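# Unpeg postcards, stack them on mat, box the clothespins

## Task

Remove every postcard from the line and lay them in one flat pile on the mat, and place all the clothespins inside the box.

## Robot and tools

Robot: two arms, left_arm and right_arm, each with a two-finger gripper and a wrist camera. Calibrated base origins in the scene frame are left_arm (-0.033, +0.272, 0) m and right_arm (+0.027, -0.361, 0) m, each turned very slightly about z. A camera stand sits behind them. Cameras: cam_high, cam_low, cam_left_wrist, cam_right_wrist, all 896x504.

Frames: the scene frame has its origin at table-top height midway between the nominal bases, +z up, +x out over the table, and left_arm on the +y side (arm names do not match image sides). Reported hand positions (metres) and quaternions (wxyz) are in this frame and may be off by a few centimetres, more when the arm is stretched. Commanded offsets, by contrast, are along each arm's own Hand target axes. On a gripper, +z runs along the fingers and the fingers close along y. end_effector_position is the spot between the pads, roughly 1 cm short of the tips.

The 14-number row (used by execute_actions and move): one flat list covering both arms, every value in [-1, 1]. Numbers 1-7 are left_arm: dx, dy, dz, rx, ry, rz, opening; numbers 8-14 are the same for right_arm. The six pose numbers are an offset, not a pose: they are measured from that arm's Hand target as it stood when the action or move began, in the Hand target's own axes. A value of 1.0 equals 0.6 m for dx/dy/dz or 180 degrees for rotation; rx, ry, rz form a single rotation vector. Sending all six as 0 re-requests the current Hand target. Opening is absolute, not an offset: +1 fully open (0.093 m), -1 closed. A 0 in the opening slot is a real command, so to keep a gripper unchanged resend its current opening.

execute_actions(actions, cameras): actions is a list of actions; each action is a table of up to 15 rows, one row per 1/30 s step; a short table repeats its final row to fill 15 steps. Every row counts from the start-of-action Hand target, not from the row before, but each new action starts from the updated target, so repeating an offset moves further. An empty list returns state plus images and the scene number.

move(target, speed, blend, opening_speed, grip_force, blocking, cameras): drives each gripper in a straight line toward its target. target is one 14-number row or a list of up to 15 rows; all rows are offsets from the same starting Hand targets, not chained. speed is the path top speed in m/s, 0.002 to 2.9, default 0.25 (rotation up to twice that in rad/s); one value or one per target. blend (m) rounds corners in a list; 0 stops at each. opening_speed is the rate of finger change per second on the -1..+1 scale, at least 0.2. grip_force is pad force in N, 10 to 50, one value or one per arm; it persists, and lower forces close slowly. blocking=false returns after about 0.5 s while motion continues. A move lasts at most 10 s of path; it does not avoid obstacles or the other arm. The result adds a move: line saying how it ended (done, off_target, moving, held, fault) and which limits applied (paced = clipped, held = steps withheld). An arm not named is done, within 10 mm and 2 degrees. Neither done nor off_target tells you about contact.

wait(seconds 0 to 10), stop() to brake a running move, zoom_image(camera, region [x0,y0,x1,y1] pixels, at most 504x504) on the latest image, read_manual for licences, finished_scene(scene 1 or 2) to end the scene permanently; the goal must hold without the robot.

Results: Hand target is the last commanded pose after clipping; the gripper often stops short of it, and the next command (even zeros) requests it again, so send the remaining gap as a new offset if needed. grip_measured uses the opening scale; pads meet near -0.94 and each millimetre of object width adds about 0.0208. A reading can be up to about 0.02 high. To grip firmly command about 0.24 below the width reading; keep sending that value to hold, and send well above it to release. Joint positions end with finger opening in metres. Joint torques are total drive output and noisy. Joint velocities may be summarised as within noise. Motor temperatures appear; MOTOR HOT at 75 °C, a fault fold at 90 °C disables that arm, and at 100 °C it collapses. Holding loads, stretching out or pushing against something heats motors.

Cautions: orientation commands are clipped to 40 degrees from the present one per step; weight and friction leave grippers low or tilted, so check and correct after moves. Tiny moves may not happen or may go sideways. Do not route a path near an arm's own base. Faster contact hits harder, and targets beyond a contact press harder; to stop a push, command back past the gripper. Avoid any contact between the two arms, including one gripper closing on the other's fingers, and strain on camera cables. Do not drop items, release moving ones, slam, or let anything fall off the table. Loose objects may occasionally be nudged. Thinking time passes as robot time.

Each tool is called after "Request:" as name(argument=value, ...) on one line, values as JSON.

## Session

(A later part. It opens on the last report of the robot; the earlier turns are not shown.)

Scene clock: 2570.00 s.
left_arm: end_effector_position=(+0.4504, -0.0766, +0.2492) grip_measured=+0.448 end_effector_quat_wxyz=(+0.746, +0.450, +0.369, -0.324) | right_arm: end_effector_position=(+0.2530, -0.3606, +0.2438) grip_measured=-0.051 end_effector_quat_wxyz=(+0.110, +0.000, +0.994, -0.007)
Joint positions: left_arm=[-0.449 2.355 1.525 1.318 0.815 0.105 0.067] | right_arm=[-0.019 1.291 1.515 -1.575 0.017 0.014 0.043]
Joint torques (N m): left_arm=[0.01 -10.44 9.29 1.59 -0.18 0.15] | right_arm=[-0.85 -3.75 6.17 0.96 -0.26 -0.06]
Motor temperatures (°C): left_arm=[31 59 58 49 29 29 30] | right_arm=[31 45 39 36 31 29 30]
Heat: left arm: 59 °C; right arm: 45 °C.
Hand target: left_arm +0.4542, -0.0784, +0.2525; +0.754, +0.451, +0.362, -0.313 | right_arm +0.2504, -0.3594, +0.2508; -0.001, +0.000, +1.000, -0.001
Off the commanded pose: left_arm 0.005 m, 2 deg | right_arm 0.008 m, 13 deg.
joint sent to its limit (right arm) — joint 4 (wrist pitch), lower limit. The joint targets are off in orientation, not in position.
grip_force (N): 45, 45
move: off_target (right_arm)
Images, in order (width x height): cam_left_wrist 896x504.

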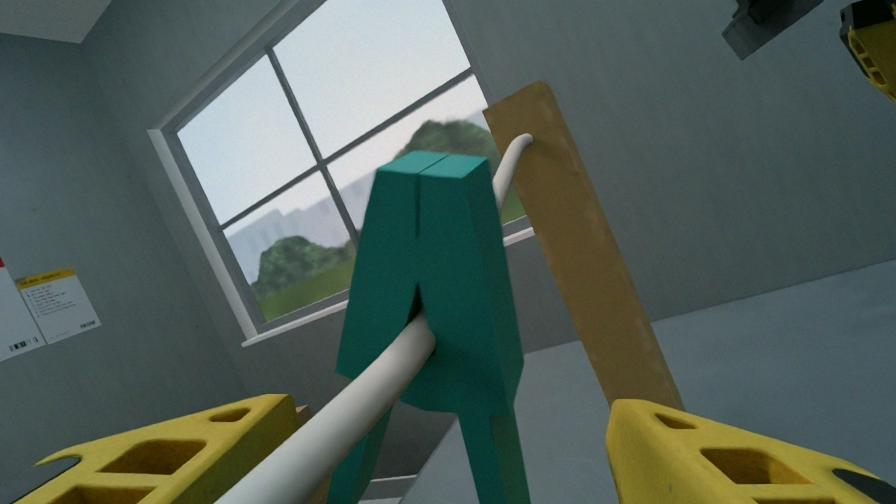

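Request:
move(target=[0,0,0,0,0,0,-0.45, 0,0,0,0,0,0,-0.05], opening_speed=0.6, cameras=["cam_left_wrist","cam_high"])

Scene clock: 2582.30 s.
left_arm: end_effector_position=(+0.4505, -0.0766, +0.2490) grip_measured=-0.445 end_effector_quat_wxyz=(+0.745, +0.450, +0.370, -0.324) | right_arm: end_effector_position=(+0.2530, -0.3606, +0.2438) grip_measured=-0.051 end_effector_quat_wxyz=(+0.110, +0.000, +0.994, -0.007)
Joint positions: left_arm=[-0.449 2.355 1.525 1.317 0.815 0.105 0.024] | right_arm=[-0.019 1.291 1.515 -1.575 0.017 0.014 0.043]
Joint torques (N m): left_arm=[0.17 -10.69 9.42 1.72 -0.11 0.14] | right_arm=[-0.85 -3.74 6.17 0.96 -0.26 -0.06]
Motor temperatures (°C): left_arm=[31 55 58 48 29 29 30] | right_arm=[31 45 39 35 31 29 30]
Heat: left arm: 58 °C; right arm: 45 °C.
Hand target: left_arm +0.4541, -0.0784, +0.2525; +0.754, +0.451, +0.362, -0.313 | right_arm +0.2504, -0.3594, +0.2508; -0.001, +0.000, +1.000, -0.001
Off the commanded pose: left_arm 0.005 m, 2 deg | right_arm 0.008 m, 13 deg.
joint sent to its limit (right arm) — joint 4 (wrist pitch), lower limit. The joint targets are off in orientation, not in position.
grip_force (N): 45, 45
move: off_target (right_arm)
Images, in order (width x height): cam_high 896x504, cam_left_wrist 896x504.

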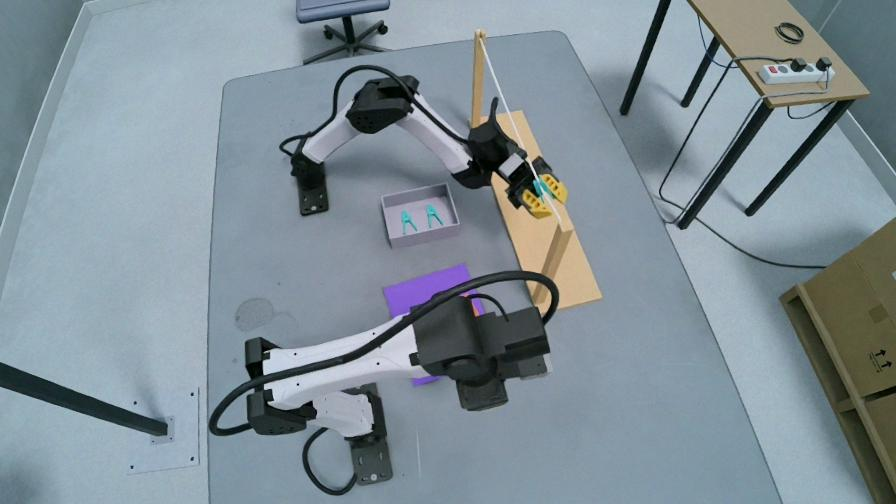

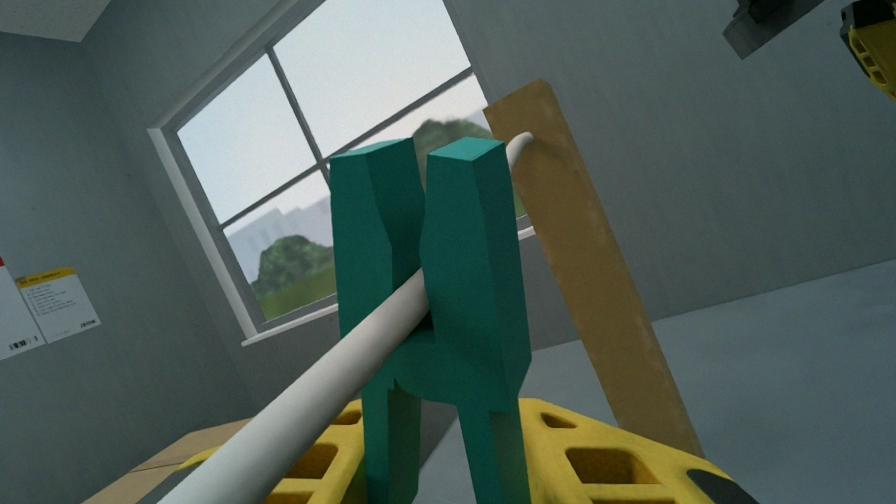

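Request:
move(target=[0,0,0,0,0,0,-0.66, 0,0,0,0,0,0,-0.05], opening_speed=0.6, cameras=["cam_left_wrist"])

Request:
move(target=[0.13,0,0,0,0,0,-0.66, 0,0,0,0,0,0,-0.05], speed=0.08, cameras=["cam_left_wrist","cam_high","cam_low"])

Scene clock: 2589.07 s.
left_arm: end_effector_position=(+0.4505, -0.0766, +0.2490) grip_measured=-0.657 end_effector_quat_wxyz=(+0.745, +0.450, +0.370, -0.324) | right_arm: end_effector_position=(+0.2530, -0.3606, +0.2438) grip_measured=-0.051 end_effector_quat_wxyz=(+0.110, +0.000, +0.994, -0.007)
Joint positions: left_arm=[-0.449 2.355 1.525 1.317 0.815 0.105 0.014] | right_arm=[-0.019 1.291 1.515 -1.575 0.017 0.014 0.043]
Joint torques (N m): left_arm=[0.31 -10.66 9.29 1.61 -0.1 0.21] | right_arm=[-0.85 -3.74 6.17 0.96 -0.26 -0.06]
Motor temperatures (°C): left_arm=[31 54 58 48 29 29 30] | right_arm=[31 45 39 35 31 29 30]
Heat: left arm: 58 °C; right arm: 45 °C.
Hand target: left_arm +0.4541, -0.0784, +0.2525; +0.754, +0.451, +0.362, -0.313 | right_arm +0.2504, -0.3594, +0.2508; -0.001, +0.000, +1.000, -0.001
Off the commanded pose: left_arm 0.005 m, 2 deg | right_arm 0.008 m, 13 deg.
joint sent to its limit (right arm) — joint 4 (wrist pitch), lower limit. The joint targets are off in orientation, not in position.
grip_force (N): 45, 45
move: off_target (right_arm)
Images, in order (width x height): cam_left_wrist 896x504.

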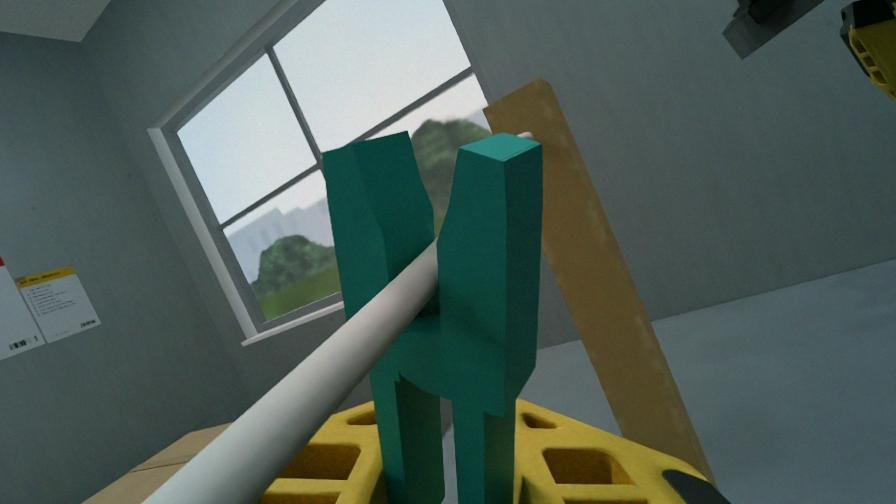

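Scene clock: 2590.60 s.
left_arm: end_effector_position=(+0.4933, -0.0922, +0.1830) grip_measured=-0.657 end_effector_quat_wxyz=(+0.743, +0.449, +0.375, -0.324) | right_arm: end_effector_position=(+0.2530, -0.3606, +0.2438) grip_measured=-0.051 end_effector_quat_wxyz=(+0.110, +0.000, +0.994, -0.007)
Joint positions: left_arm=[-0.444 2.646 1.803 1.32 0.814 0.105 0.014] | right_arm=[-0.019 1.291 1.515 -1.575 0.017 0.014 0.043]
Joint torques (N m): left_arm=[0.59 -11.96 9.7 1.85 -0.1 0.07] | right_arm=[-0.85 -3.75 6.17 0.97 -0.26 -0.06]
Motor temperatures (°C): left_arm=[31 53 58 49 29 29 30] | right_arm=[31 45 39 35 31 29 30]
Heat: left arm: 58 °C; right arm: 45 °C.
Hand target: left_arm +0.4964, -0.0898, +0.1881; +0.754, +0.451, +0.362, -0.313 | right_arm +0.2504, -0.3594, +0.2508; -0.001, +0.000, +1.000, -0.001
Off the commanded pose: left_arm 0.006 m, 2 deg | right_arm 0.008 m, 13 deg.
joint sent to its limit (right arm) — joint 4 (wrist pitch), lower limit. The joint targets are off in orientation, not in position.
grip_force (N): 45, 45
move: off_target (right_arm)
Images, in order (width x height): cam_high 896x504, cam_low 896x504, cam_left_wrist 896x504.

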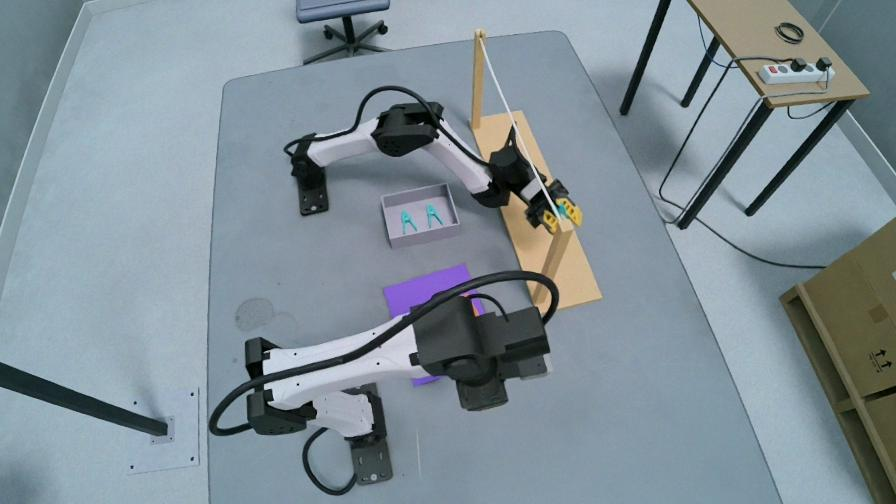

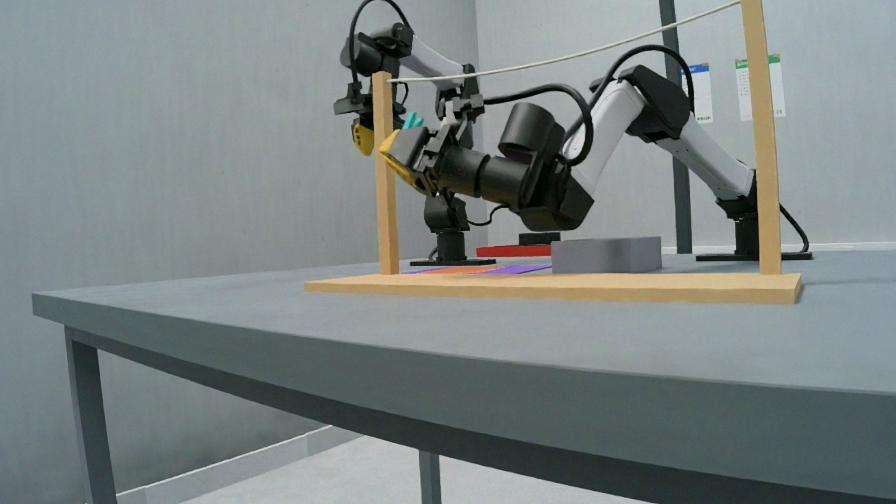

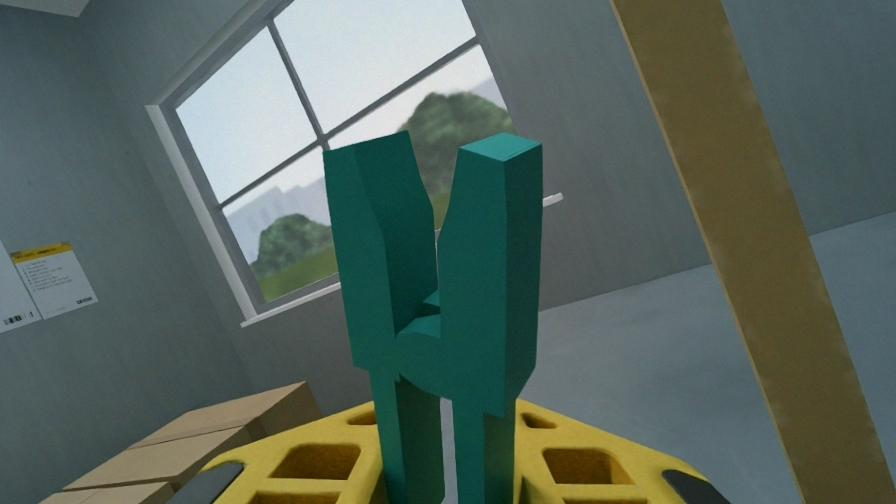

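Request:
move(target=[[-0.012,0.002,-0.108,0,0,0,-0.66, 0,0,0,0,0,0,-0.05],[-0.126,-0.105,-0.247,0,0,0,-0.66, 0,0,0,0,0,0,-0.05]], speed=[0.1,0.15], blend=[0.02,0], cameras=["cam_left_wrist","cam_high"])

Scene clock: 2610.13 s.
left_arm: end_effector_position=(+0.3730, +0.0269, +0.1428) grip_measured=-0.659 end_effector_quat_wxyz=(+0.663, +0.486, +0.470, -0.321) | right_arm: end_effector_position=(+0.2530, -0.3606, +0.2438) grip_measured=-0.051 end_effector_quat_wxyz=(+0.110, +0.000, +0.994, -0.007)
Joint positions: left_arm=[-0.27 2.149 0.864 1.445 1.009 0.214 0.014] | right_arm=[-0.019 1.291 1.515 -1.575 0.017 0.014 0.043]
Joint velocities: left_arm=[-0.012 -0.017 -0.017 -0.11 -0.051 0.007 0.012] | right_arm=[within noise]
Joint torques (N m): left_arm=[0.64 -11.02 4.4 3.05 0.09 0.17] | right_arm=[-0.85 -3.74 6.19 0.96 -0.26 -0.06]
Motor temperatures (°C): left_arm=[31 53 57 50 29 29 31] | right_arm=[31 45 39 35 31 29 30]
Heat: left arm: 57 °C; right arm: 45 °C.
Hand target: left_arm +0.3661, +0.0304, +0.1729; +0.754, +0.451, +0.362, -0.313 | right_arm +0.2504, -0.3594, +0.2508; -0.001, +0.000, +1.000, -0.001
Off the commanded pose: left_arm 0.031 m, 17 deg | right_arm 0.008 m, 13 deg.
joint sent to its limit (left arm) — joint 4 (wrist pitch), upper limit. The joint targets are off in orientation, not in position.
joint sent to its limit (right arm) — joint 4 (wrist pitch), lower limit. The joint targets are off in orientation, not in position.
grip_force (N): 45, 45
move: off_target (left_arm, right_arm)
Images, in order (width x height): cam_high 896x504, cam_left_wrist 896x504.

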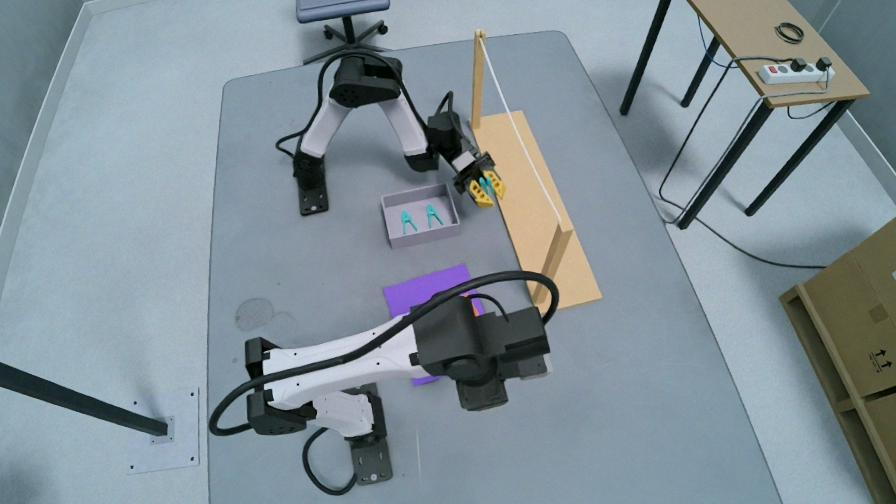

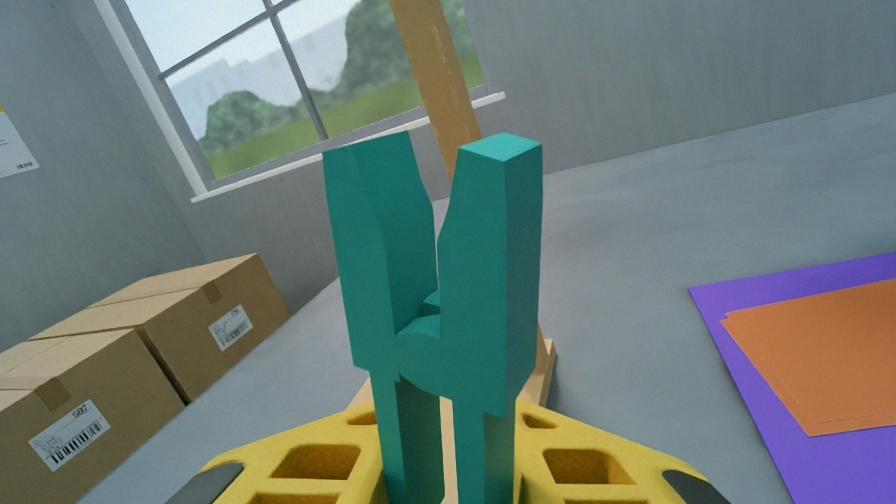

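Request:
move(target=[-0.2367,-0.1258,-0.183,0.0266,0.6226,-0.1952,-0.66, 0,0,0,0,0,0,-0.05], speed=0.25, cameras=["cam_left_wrist","cam_high"])

Scene clock: 2644.53 s.
left_arm: end_effector_position=(+0.2026, +0.1185, +0.2133) grip_measured=-0.657 end_effector_quat_wxyz=(+0.035, +0.428, +0.903, -0.009) | right_arm: end_effector_position=(+0.2530, -0.3606, +0.2438) grip_measured=-0.051 end_effector_quat_wxyz=(+0.110, +0.000, +0.994, -0.007)
Joint positions: left_arm=[-0.603 1.587 1.659 -1.572 0.01 0.313 0.014] | right_arm=[-0.019 1.291 1.515 -1.575 0.017 0.014 0.043]
Joint torques (N m): left_arm=[-0.16 -6.45 7.17 0.51 0.02 -0.19] | right_arm=[-0.85 -3.75 6.17 0.96 -0.26 -0.06]
Motor temperatures (°C): left_arm=[31 55 53 57 29 29 31] | right_arm=[31 44 39 35 31 29 30]
Heat: left arm: 57 °C; right arm: 44 °C.
Hand target: left_arm +0.1999, +0.1205, +0.2197; +0.000, +0.423, +0.906, +0.000 | right_arm +0.2504, -0.3594, +0.2508; -0.001, +0.000, +1.000, -0.001
Off the commanded pose: left_arm 0.007 m, 4 deg | right_arm 0.008 m, 13 deg.
joint sent to its limit (left arm) — joint 4 (wrist pitch), lower limit. The joint targets are off in orientation, not in position.
joint sent to its limit (right arm) — joint 4 (wrist pitch), lower limit. The joint targets are off in orientation, not in position.
grip_force (N): 45, 45
move: off_target (left_arm, right_arm)
Images, in order (width x height): cam_high 896x504, cam_left_wrist 896x504.

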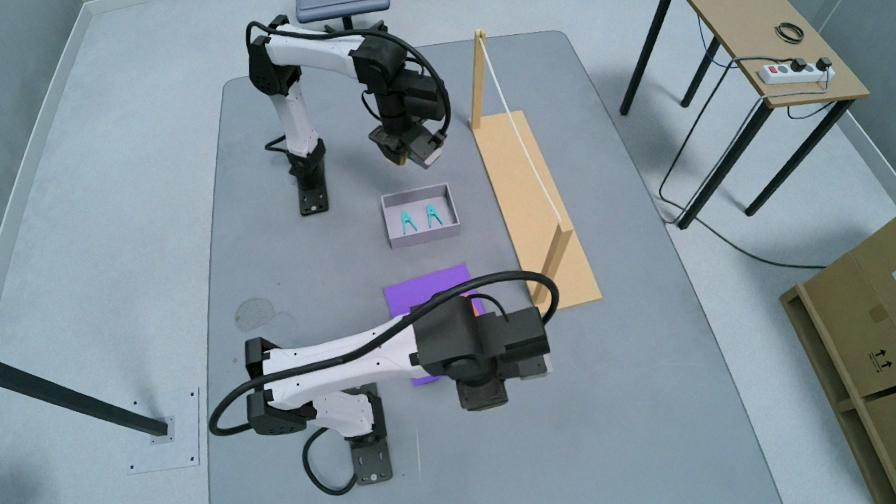

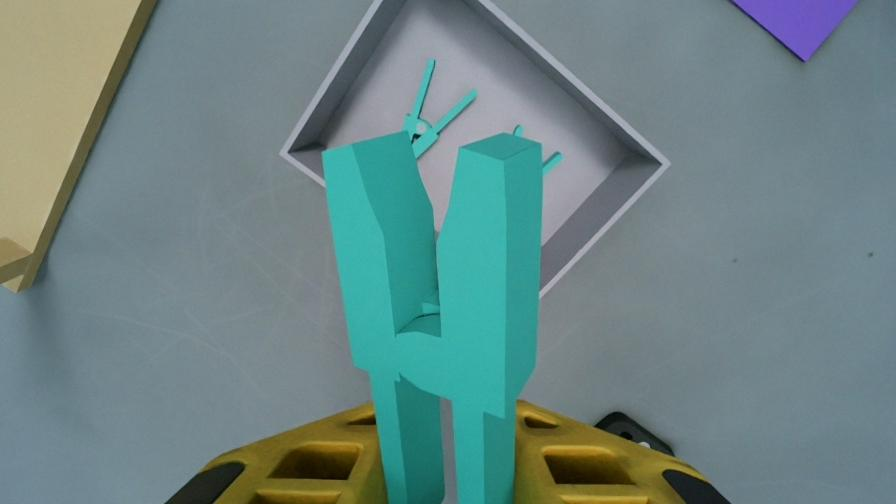

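Request:
move(target=[-0.0117,-0.051,0.0917,0,0,-0.194,-0.66, 0,0,0,0,0,0,-0.05], speed=0.15, cameras=["cam_left_wrist","cam_high"])

Scene clock: 2679.50 s.
left_arm: end_effector_position=(+0.1808, +0.0971, +0.1696) grip_measured=-0.657 end_effector_quat_wxyz=(+0.004, +0.137, +0.991, -0.004) | right_arm: end_effector_position=(+0.2530, -0.3606, +0.2438) grip_measured=-0.051 end_effector_quat_wxyz=(+0.110, +0.000, +0.994, -0.007)
Joint positions: left_arm=[-0.715 1.587 1.484 -1.458 0.003 -0.409 0.014] | right_arm=[-0.019 1.291 1.515 -1.575 0.017 0.014 0.043]
Joint torques (N m): left_arm=[0.09 -4.64 6.13 0.59 0.01 -0.25] | right_arm=[-0.85 -3.74 6.17 0.96 -0.26 -0.06]
Motor temperatures (°C): left_arm=[31 47 54 46 29 29 31] | right_arm=[31 44 39 34 31 29 30]
Heat: left arm: 54 °C; right arm: 44 °C.
Hand target: left_arm +0.1811, +0.0955, +0.1647; +0.000, +0.131, +0.991, +0.000 | right_arm +0.2504, -0.3594, +0.2508; -0.001, +0.000, +1.000, -0.001
Off the commanded pose: left_arm 0.005 m, 1 deg | right_arm 0.008 m, 13 deg.
joint sent to its limit (right arm) — joint 4 (wrist pitch), lower limit. The joint targets are off in orientation, not in position.
grip_force (N): 45, 45
move: off_target (right_arm)
Images, in order (width x height): cam_high 896x504, cam_left_wrist 896x504.

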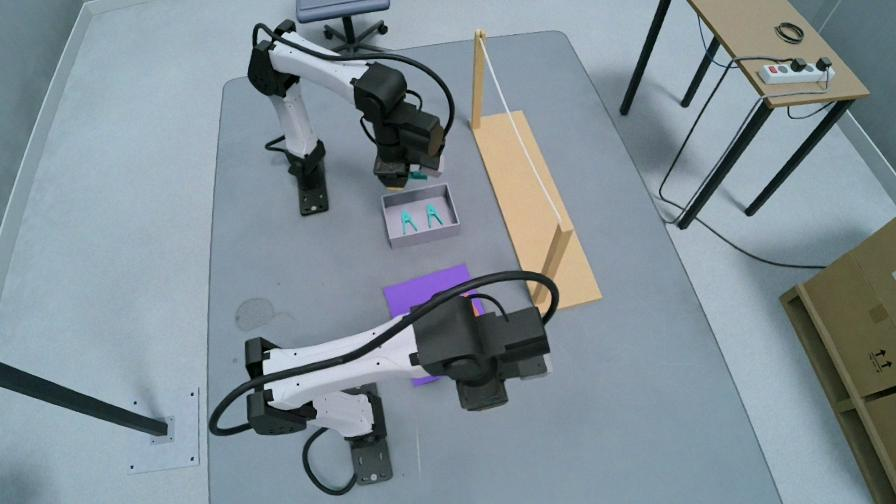

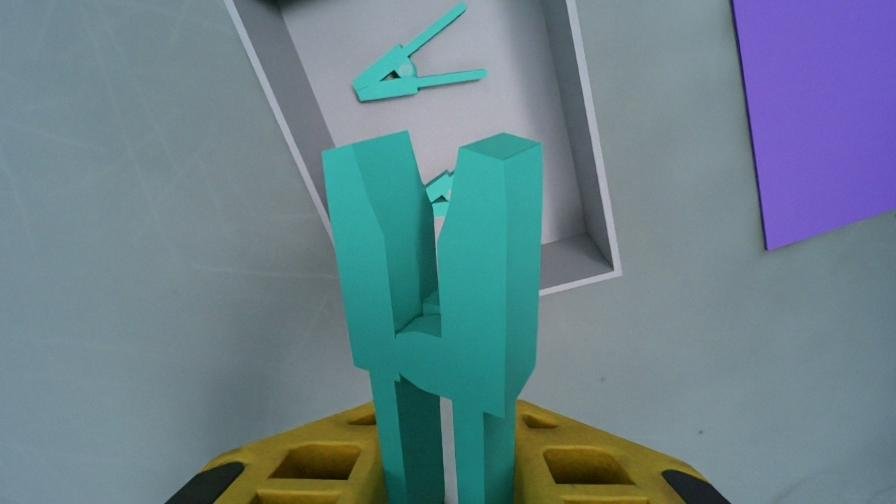

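Request:
move(target=[-0.008,-0.013,0.14,0,0,0,-0.66, 0,0,0,0,0,0,-0.05], speed=0.12, cameras=["cam_left_wrist","cam_high"])

Scene clock: 2708.83 s.
left_arm: end_effector_position=(+0.1839, +0.0880, +0.0835) grip_measured=-0.657 end_effector_quat_wxyz=(-0.001, +0.137, +0.991, -0.001) | right_arm: end_effector_position=(+0.2530, -0.3606, +0.2438) grip_measured=-0.051 end_effector_quat_wxyz=(+0.110, +0.000, +0.994, -0.007)
Joint positions: left_arm=[-0.733 1.637 1.193 -1.127 0.003 -0.427 0.014] | right_arm=[-0.019 1.291 1.515 -1.575 0.017 0.014 0.043]
Joint torques (N m): left_arm=[-0.2 -5.45 6.41 0.62 0.02 -0.24] | right_arm=[-0.87 -3.75 6.17 0.96 -0.26 -0.06]
Heat: left arm: 53 °C; right arm: 43 °C.
Hand target: left_arm +0.1837, +0.0867, +0.0806; +0.000, +0.131, +0.991, +0.000 | right_arm +0.2504, -0.3594, +0.2508; -0.001, +0.000, +1.000, -0.001
Off the commanded pose: left_arm 0.003 m, 1 deg | right_arm 0.008 m, 13 deg.
joint sent to its limit (right arm) — joint 4 (wrist pitch), lower limit. The joint targets are off in orientation, not in position.
grip_force (N): 45, 45
move: off_target (right_arm)
Images, in order (width x height): cam_high 896x504, cam_left_wrist 896x504.

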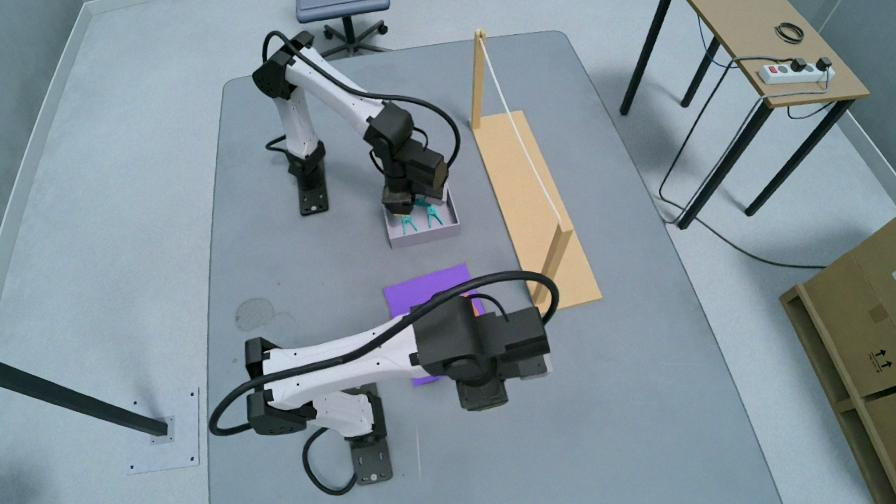

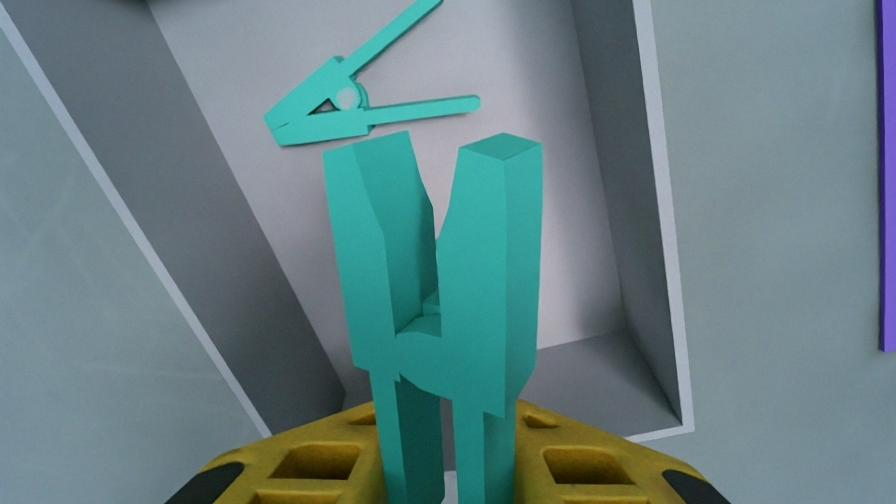

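Request:
move(target=[0,0,0.072,0,0,0,-0.66, 0,0,0,0,0,0,-0.05], speed=0.08, cameras=["cam_left_wrist","cam_low"])

Scene clock: 2716.83 s.
left_arm: end_effector_position=(+0.1843, +0.0876, +0.0408) grip_measured=-0.660 end_effector_quat_wxyz=(+0.000, +0.137, +0.991, -0.002) | right_arm: end_effector_position=(+0.2530, -0.3606, +0.2438) grip_measured=-0.051 end_effector_quat_wxyz=(+0.110, +0.000, +0.994, -0.007)
Joint positions: left_arm=[-0.733 1.685 1.069 -0.953 0.003 -0.427 0.013] | right_arm=[-0.019 1.291 1.515 -1.575 0.017 0.014 0.043]
Joint torques (N m): left_arm=[-0.16 -5.55 5.93 0.61 0.07 -0.2] | right_arm=[-0.87 -3.74 6.17 0.96 -0.26 -0.06]
Heat: left arm: 52 °C; right arm: 43 °C.
Hand target: left_arm +0.1838, +0.0866, +0.0375; +0.000, +0.131, +0.991, +0.000 | right_arm +0.2504, -0.3594, +0.2508; -0.001, +0.000, +1.000, -0.001
Off the commanded pose: left_arm 0.004 m, 1 deg | right_arm 0.008 m, 13 deg.
joint sent to its limit (right arm) — joint 4 (wrist pitch), lower limit. The joint targets are off in orientation, not in position.
grip_force (N): 45, 45
move: off_target (right_arm)
Images, in order (width x height): cam_low 896x504, cam_left_wrist 896x504.

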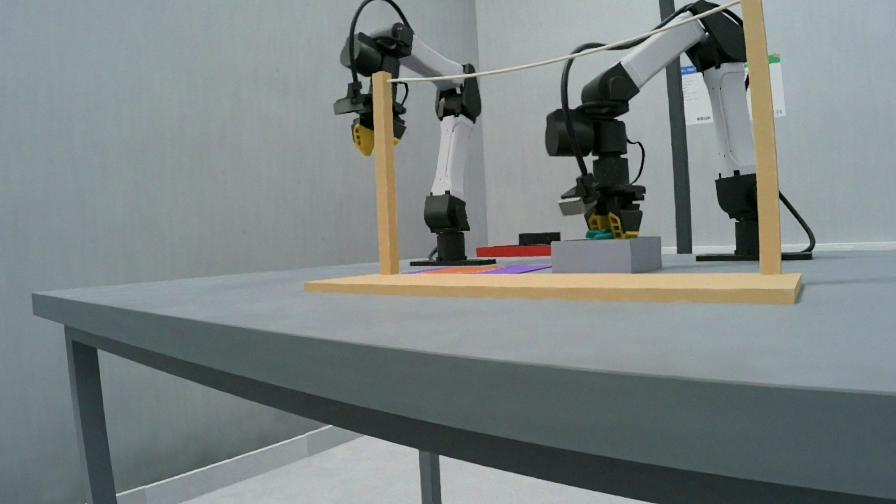

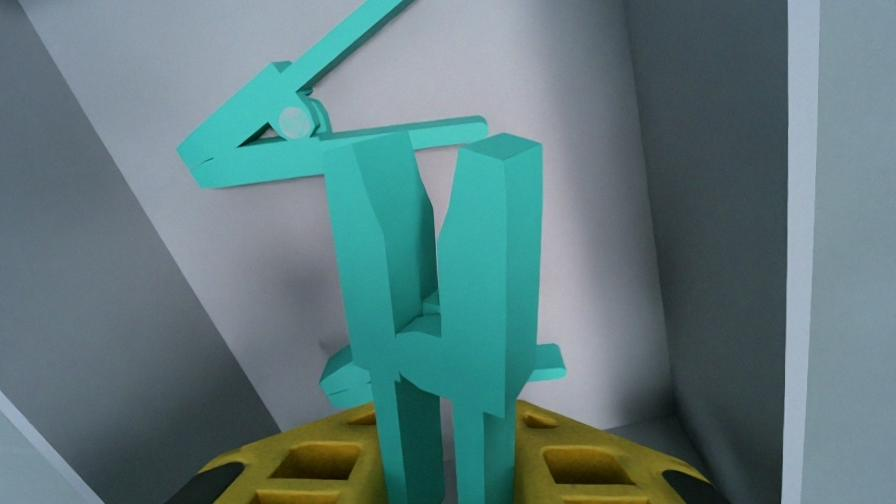

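Request:
move(target=[0,0,0.018,0,0,0,-0.66, 0,0,0,0,0,0,-0.05], speed=0.05, cameras=["cam_left_wrist"])

Scene clock: 2727.40 s.
left_arm: end_effector_position=(+0.1848, +0.0872, +0.0307) grip_measured=-0.657 end_effector_quat_wxyz=(+0.001, +0.137, +0.991, -0.002) | right_arm: end_effector_position=(+0.2530, -0.3606, +0.2438) grip_measured=-0.051 end_effector_quat_wxyz=(+0.110, +0.000, +0.994, -0.007)
Joint positions: left_arm=[-0.733 1.7 1.043 -0.909 0.003 -0.427 0.014] | right_arm=[-0.019 1.291 1.515 -1.575 0.017 0.014 0.043]
Joint velocities: left_arm=[-0.012 -0.002 -0.007 -0.022 -0.022 -0.081 -0.004] | right_arm=[within noise]
Joint torques (N m): left_arm=[-0.12 -5.42 5.81 0.57 0.04 -0.18] | right_arm=[-0.85 -3.74 6.19 0.96 -0.26 -0.06]
Motor temperatures (°C): left_arm=[31 42 52 42 29 29 31] | right_arm=[31 43 39 34 31 29 30]
Heat: left arm: 52 °C; right arm: 43 °C.
Hand target: left_arm +0.1838, +0.0866, +0.0267; +0.000, +0.131, +0.991, +0.000 | right_arm +0.2504, -0.3594, +0.2508; -0.001, +0.000, +1.000, -0.001
Off the commanded pose: left_arm 0.004 m, 1 deg | right_arm 0.008 m, 13 deg.
joint sent to its limit (right arm) — joint 4 (wrist pitch), lower limit. The joint targets are off in orientation, not in position.
grip_force (N): 45, 45
move: off_target (right_arm)
Images, in order (width x height): cam_left_wrist 896x504.

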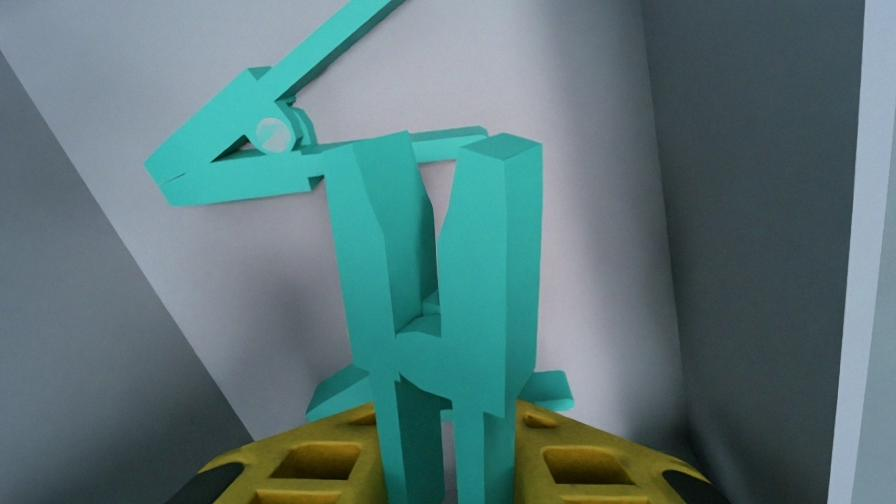

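Request:
move(target=[0,0,0,0,0,0,-0.22, 0,0,0,0,0,0,-0.05], opening_speed=0.3, cameras=["cam_left_wrist"])

Scene clock: 2742.27 s.
left_arm: end_effector_position=(+0.1850, +0.0871, +0.0307) grip_measured=-0.222 end_effector_quat_wxyz=(+0.002, +0.137, +0.991, -0.003) | right_arm: end_effector_position=(+0.2530, -0.3606, +0.2438) grip_measured=-0.051 end_effector_quat_wxyz=(+0.110, +0.000, +0.994, -0.007)
Joint positions: left_arm=[-0.733 1.7 1.043 -0.908 0.003 -0.427 0.035] | right_arm=[-0.019 1.291 1.515 -1.575 0.017 0.014 0.043]
Joint torques (N m): left_arm=[-0.32 -5.29 5.67 0.6 0.12 -0.23] | right_arm=[-0.85 -3.74 6.19 0.96 -0.26 -0.06]
Heat: left arm: 51 °C; right arm: 43 °C.
Hand target: left_arm +0.1838, +0.0866, +0.0267; +0.000, +0.131, +0.991, +0.000 | right_arm +0.2504, -0.3594, +0.2508; -0.001, +0.000, +1.000, -0.001
Off the commanded pose: left_arm 0.004 m, 1 deg | right_arm 0.008 m, 13 deg.
joint sent to its limit (right arm) — joint 4 (wrist pitch), lower limit. The joint targets are off in orientation, not in position.
grip_force (N): 45, 45
move: off_target (right_arm)
Images, in order (width x height): cam_left_wrist 896x504.

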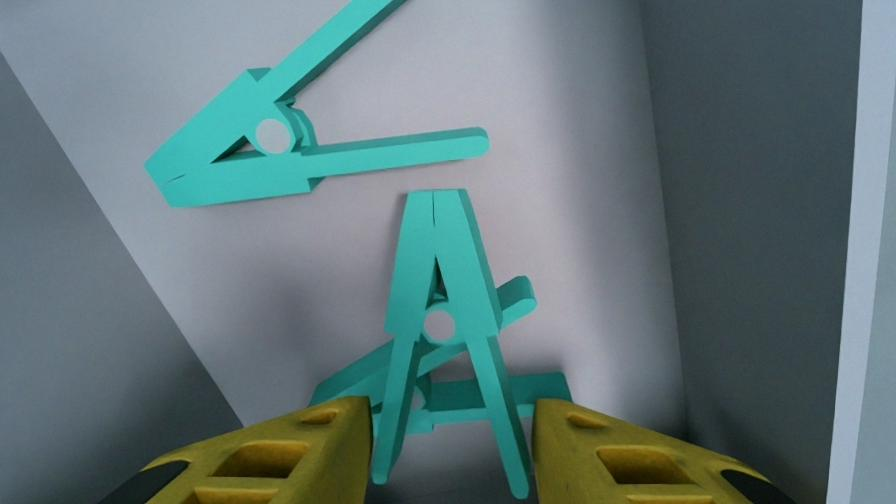

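Dropped gently on pin A. Raise slightly open, then up.

Request:
move(target=[[0,0,-0.01,0,0,0,-0.14, 0,0,0,0,0,0,-0.05],[0,0,-0.3,0,0,0,-0.14, 0,0,0,0,0,0,-0.05]], opening_speed=0.3, speed=[0.05,0.12], blend=[0.005,0], cameras=["cam_left_wrist","cam_high"])

Scene clock: 2749.80 s.
left_arm: end_effector_position=(+0.1846, +0.0874, +0.1977) grip_measured=-0.142 end_effector_quat_wxyz=(+0.004, +0.136, +0.991, -0.004) | right_arm: end_effector_position=(+0.2530, -0.3606, +0.2438) grip_measured=-0.051 end_effector_quat_wxyz=(+0.110, +0.000, +0.994, -0.007)
Joint positions: left_arm=[-0.733 1.64 1.654 -1.572 0.003 -0.428 0.038] | right_arm=[-0.019 1.291 1.515 -1.575 0.017 0.014 0.043]
Joint torques (N m): left_arm=[-0.13 -7.05 8.73 0.33 0.04 -0.25] | right_arm=[-0.85 -3.75 6.17 0.96 -0.26 -0.06]
Heat: left arm: 51 °C; right arm: 43 °C.
Hand target: left_arm +0.1837, +0.0867, +0.2066; +0.000, +0.131, +0.991, +0.000 | right_arm +0.2504, -0.3594, +0.2508; -0.001, +0.000, +1.000, -0.001
Off the commanded pose: left_arm 0.009 m, 1 deg | right_arm 0.008 m, 13 deg.
joint sent to its limit (left arm) — joint 4 (wrist pitch), lower limit. The joint targets still meet the commanded pose.
joint sent to its limit (right arm) — joint 4 (wrist pitch), lower limit. The joint targets are off in orientation, not in position.
grip_force (N): 45, 45
move: off_target (right_arm); blend cut to 0 m at target 1
Images, in order (width x height): cam_high 896x504, cam_left_wrist 896x504.

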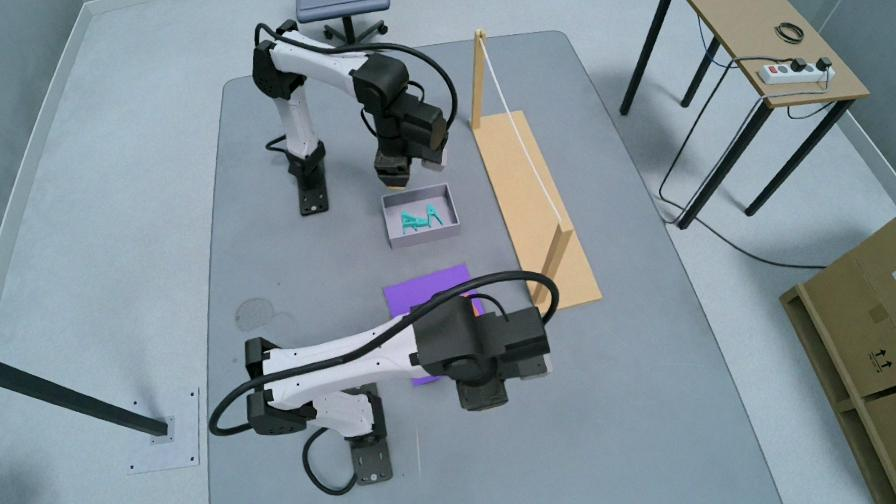

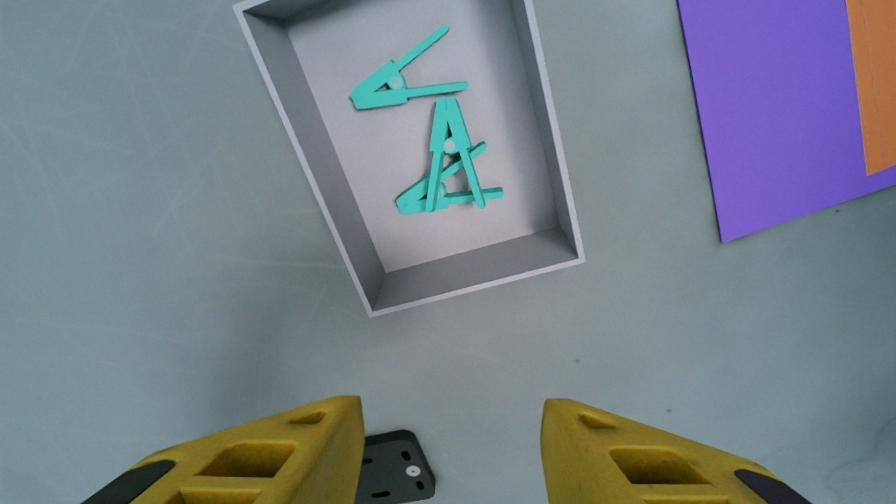

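Request:
move(target=[0,0,0,0,0,0,-0.14, 0.05,-0.3,0,0,0,0,-0.05], speed=0.3, cameras=["cam_high"])

Scene clock: 2763.13 s.
left_arm: end_effector_position=(+0.1845, +0.0875, +0.1977) grip_measured=-0.142 end_effector_quat_wxyz=(+0.004, +0.136, +0.991, -0.004) | right_arm: end_effector_position=(+0.2207, -0.5363, +0.2436) grip_measured=-0.051 end_effector_quat_wxyz=(+0.073, +0.004, +0.996, -0.059)
Joint positions: left_arm=[-0.733 1.64 1.654 -1.572 0.003 -0.428 0.038] | right_arm=[-0.777 1.446 1.641 -1.579 -0.011 -0.734 0.043]
Joint torques (N m): left_arm=[-0.14 -6.75 8.61 0.38 0.11 -0.19] | right_arm=[-0.47 -3.99 7.02 0.91 -0.01 -0.09]
Heat: left arm: 53 °C; right arm: 43 °C.
Hand target: left_arm +0.1837, +0.0867, +0.2066; +0.000, +0.131, +0.991, +0.000 | right_arm +0.2204, -0.5394, +0.2511; -0.001, +0.000, +1.000, -0.001
Off the commanded pose: left_arm 0.009 m, 1 deg | right_arm 0.008 m, 11 deg.
joint sent to its limit (left arm) — joint 4 (wrist pitch), lower limit. The joint targets still meet the commanded pose.
joint sent to its limit (right arm) — joint 4 (wrist pitch), lower limit. The joint targets are off in orientation, not in position.
grip_force (N): 45, 45
move: off_target (right_arm)
Images, in order (width x height): cam_high 896x504.

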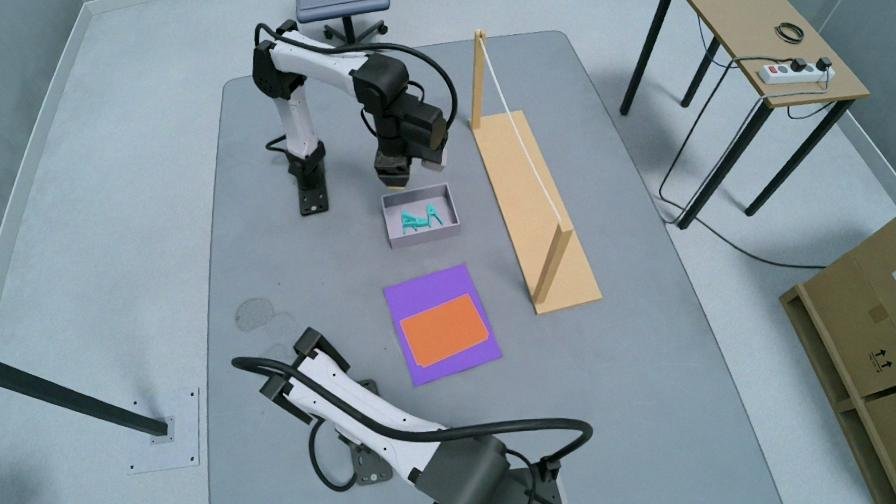

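Request:
finished_scene(scene=2)

The scene is finished: the task was done.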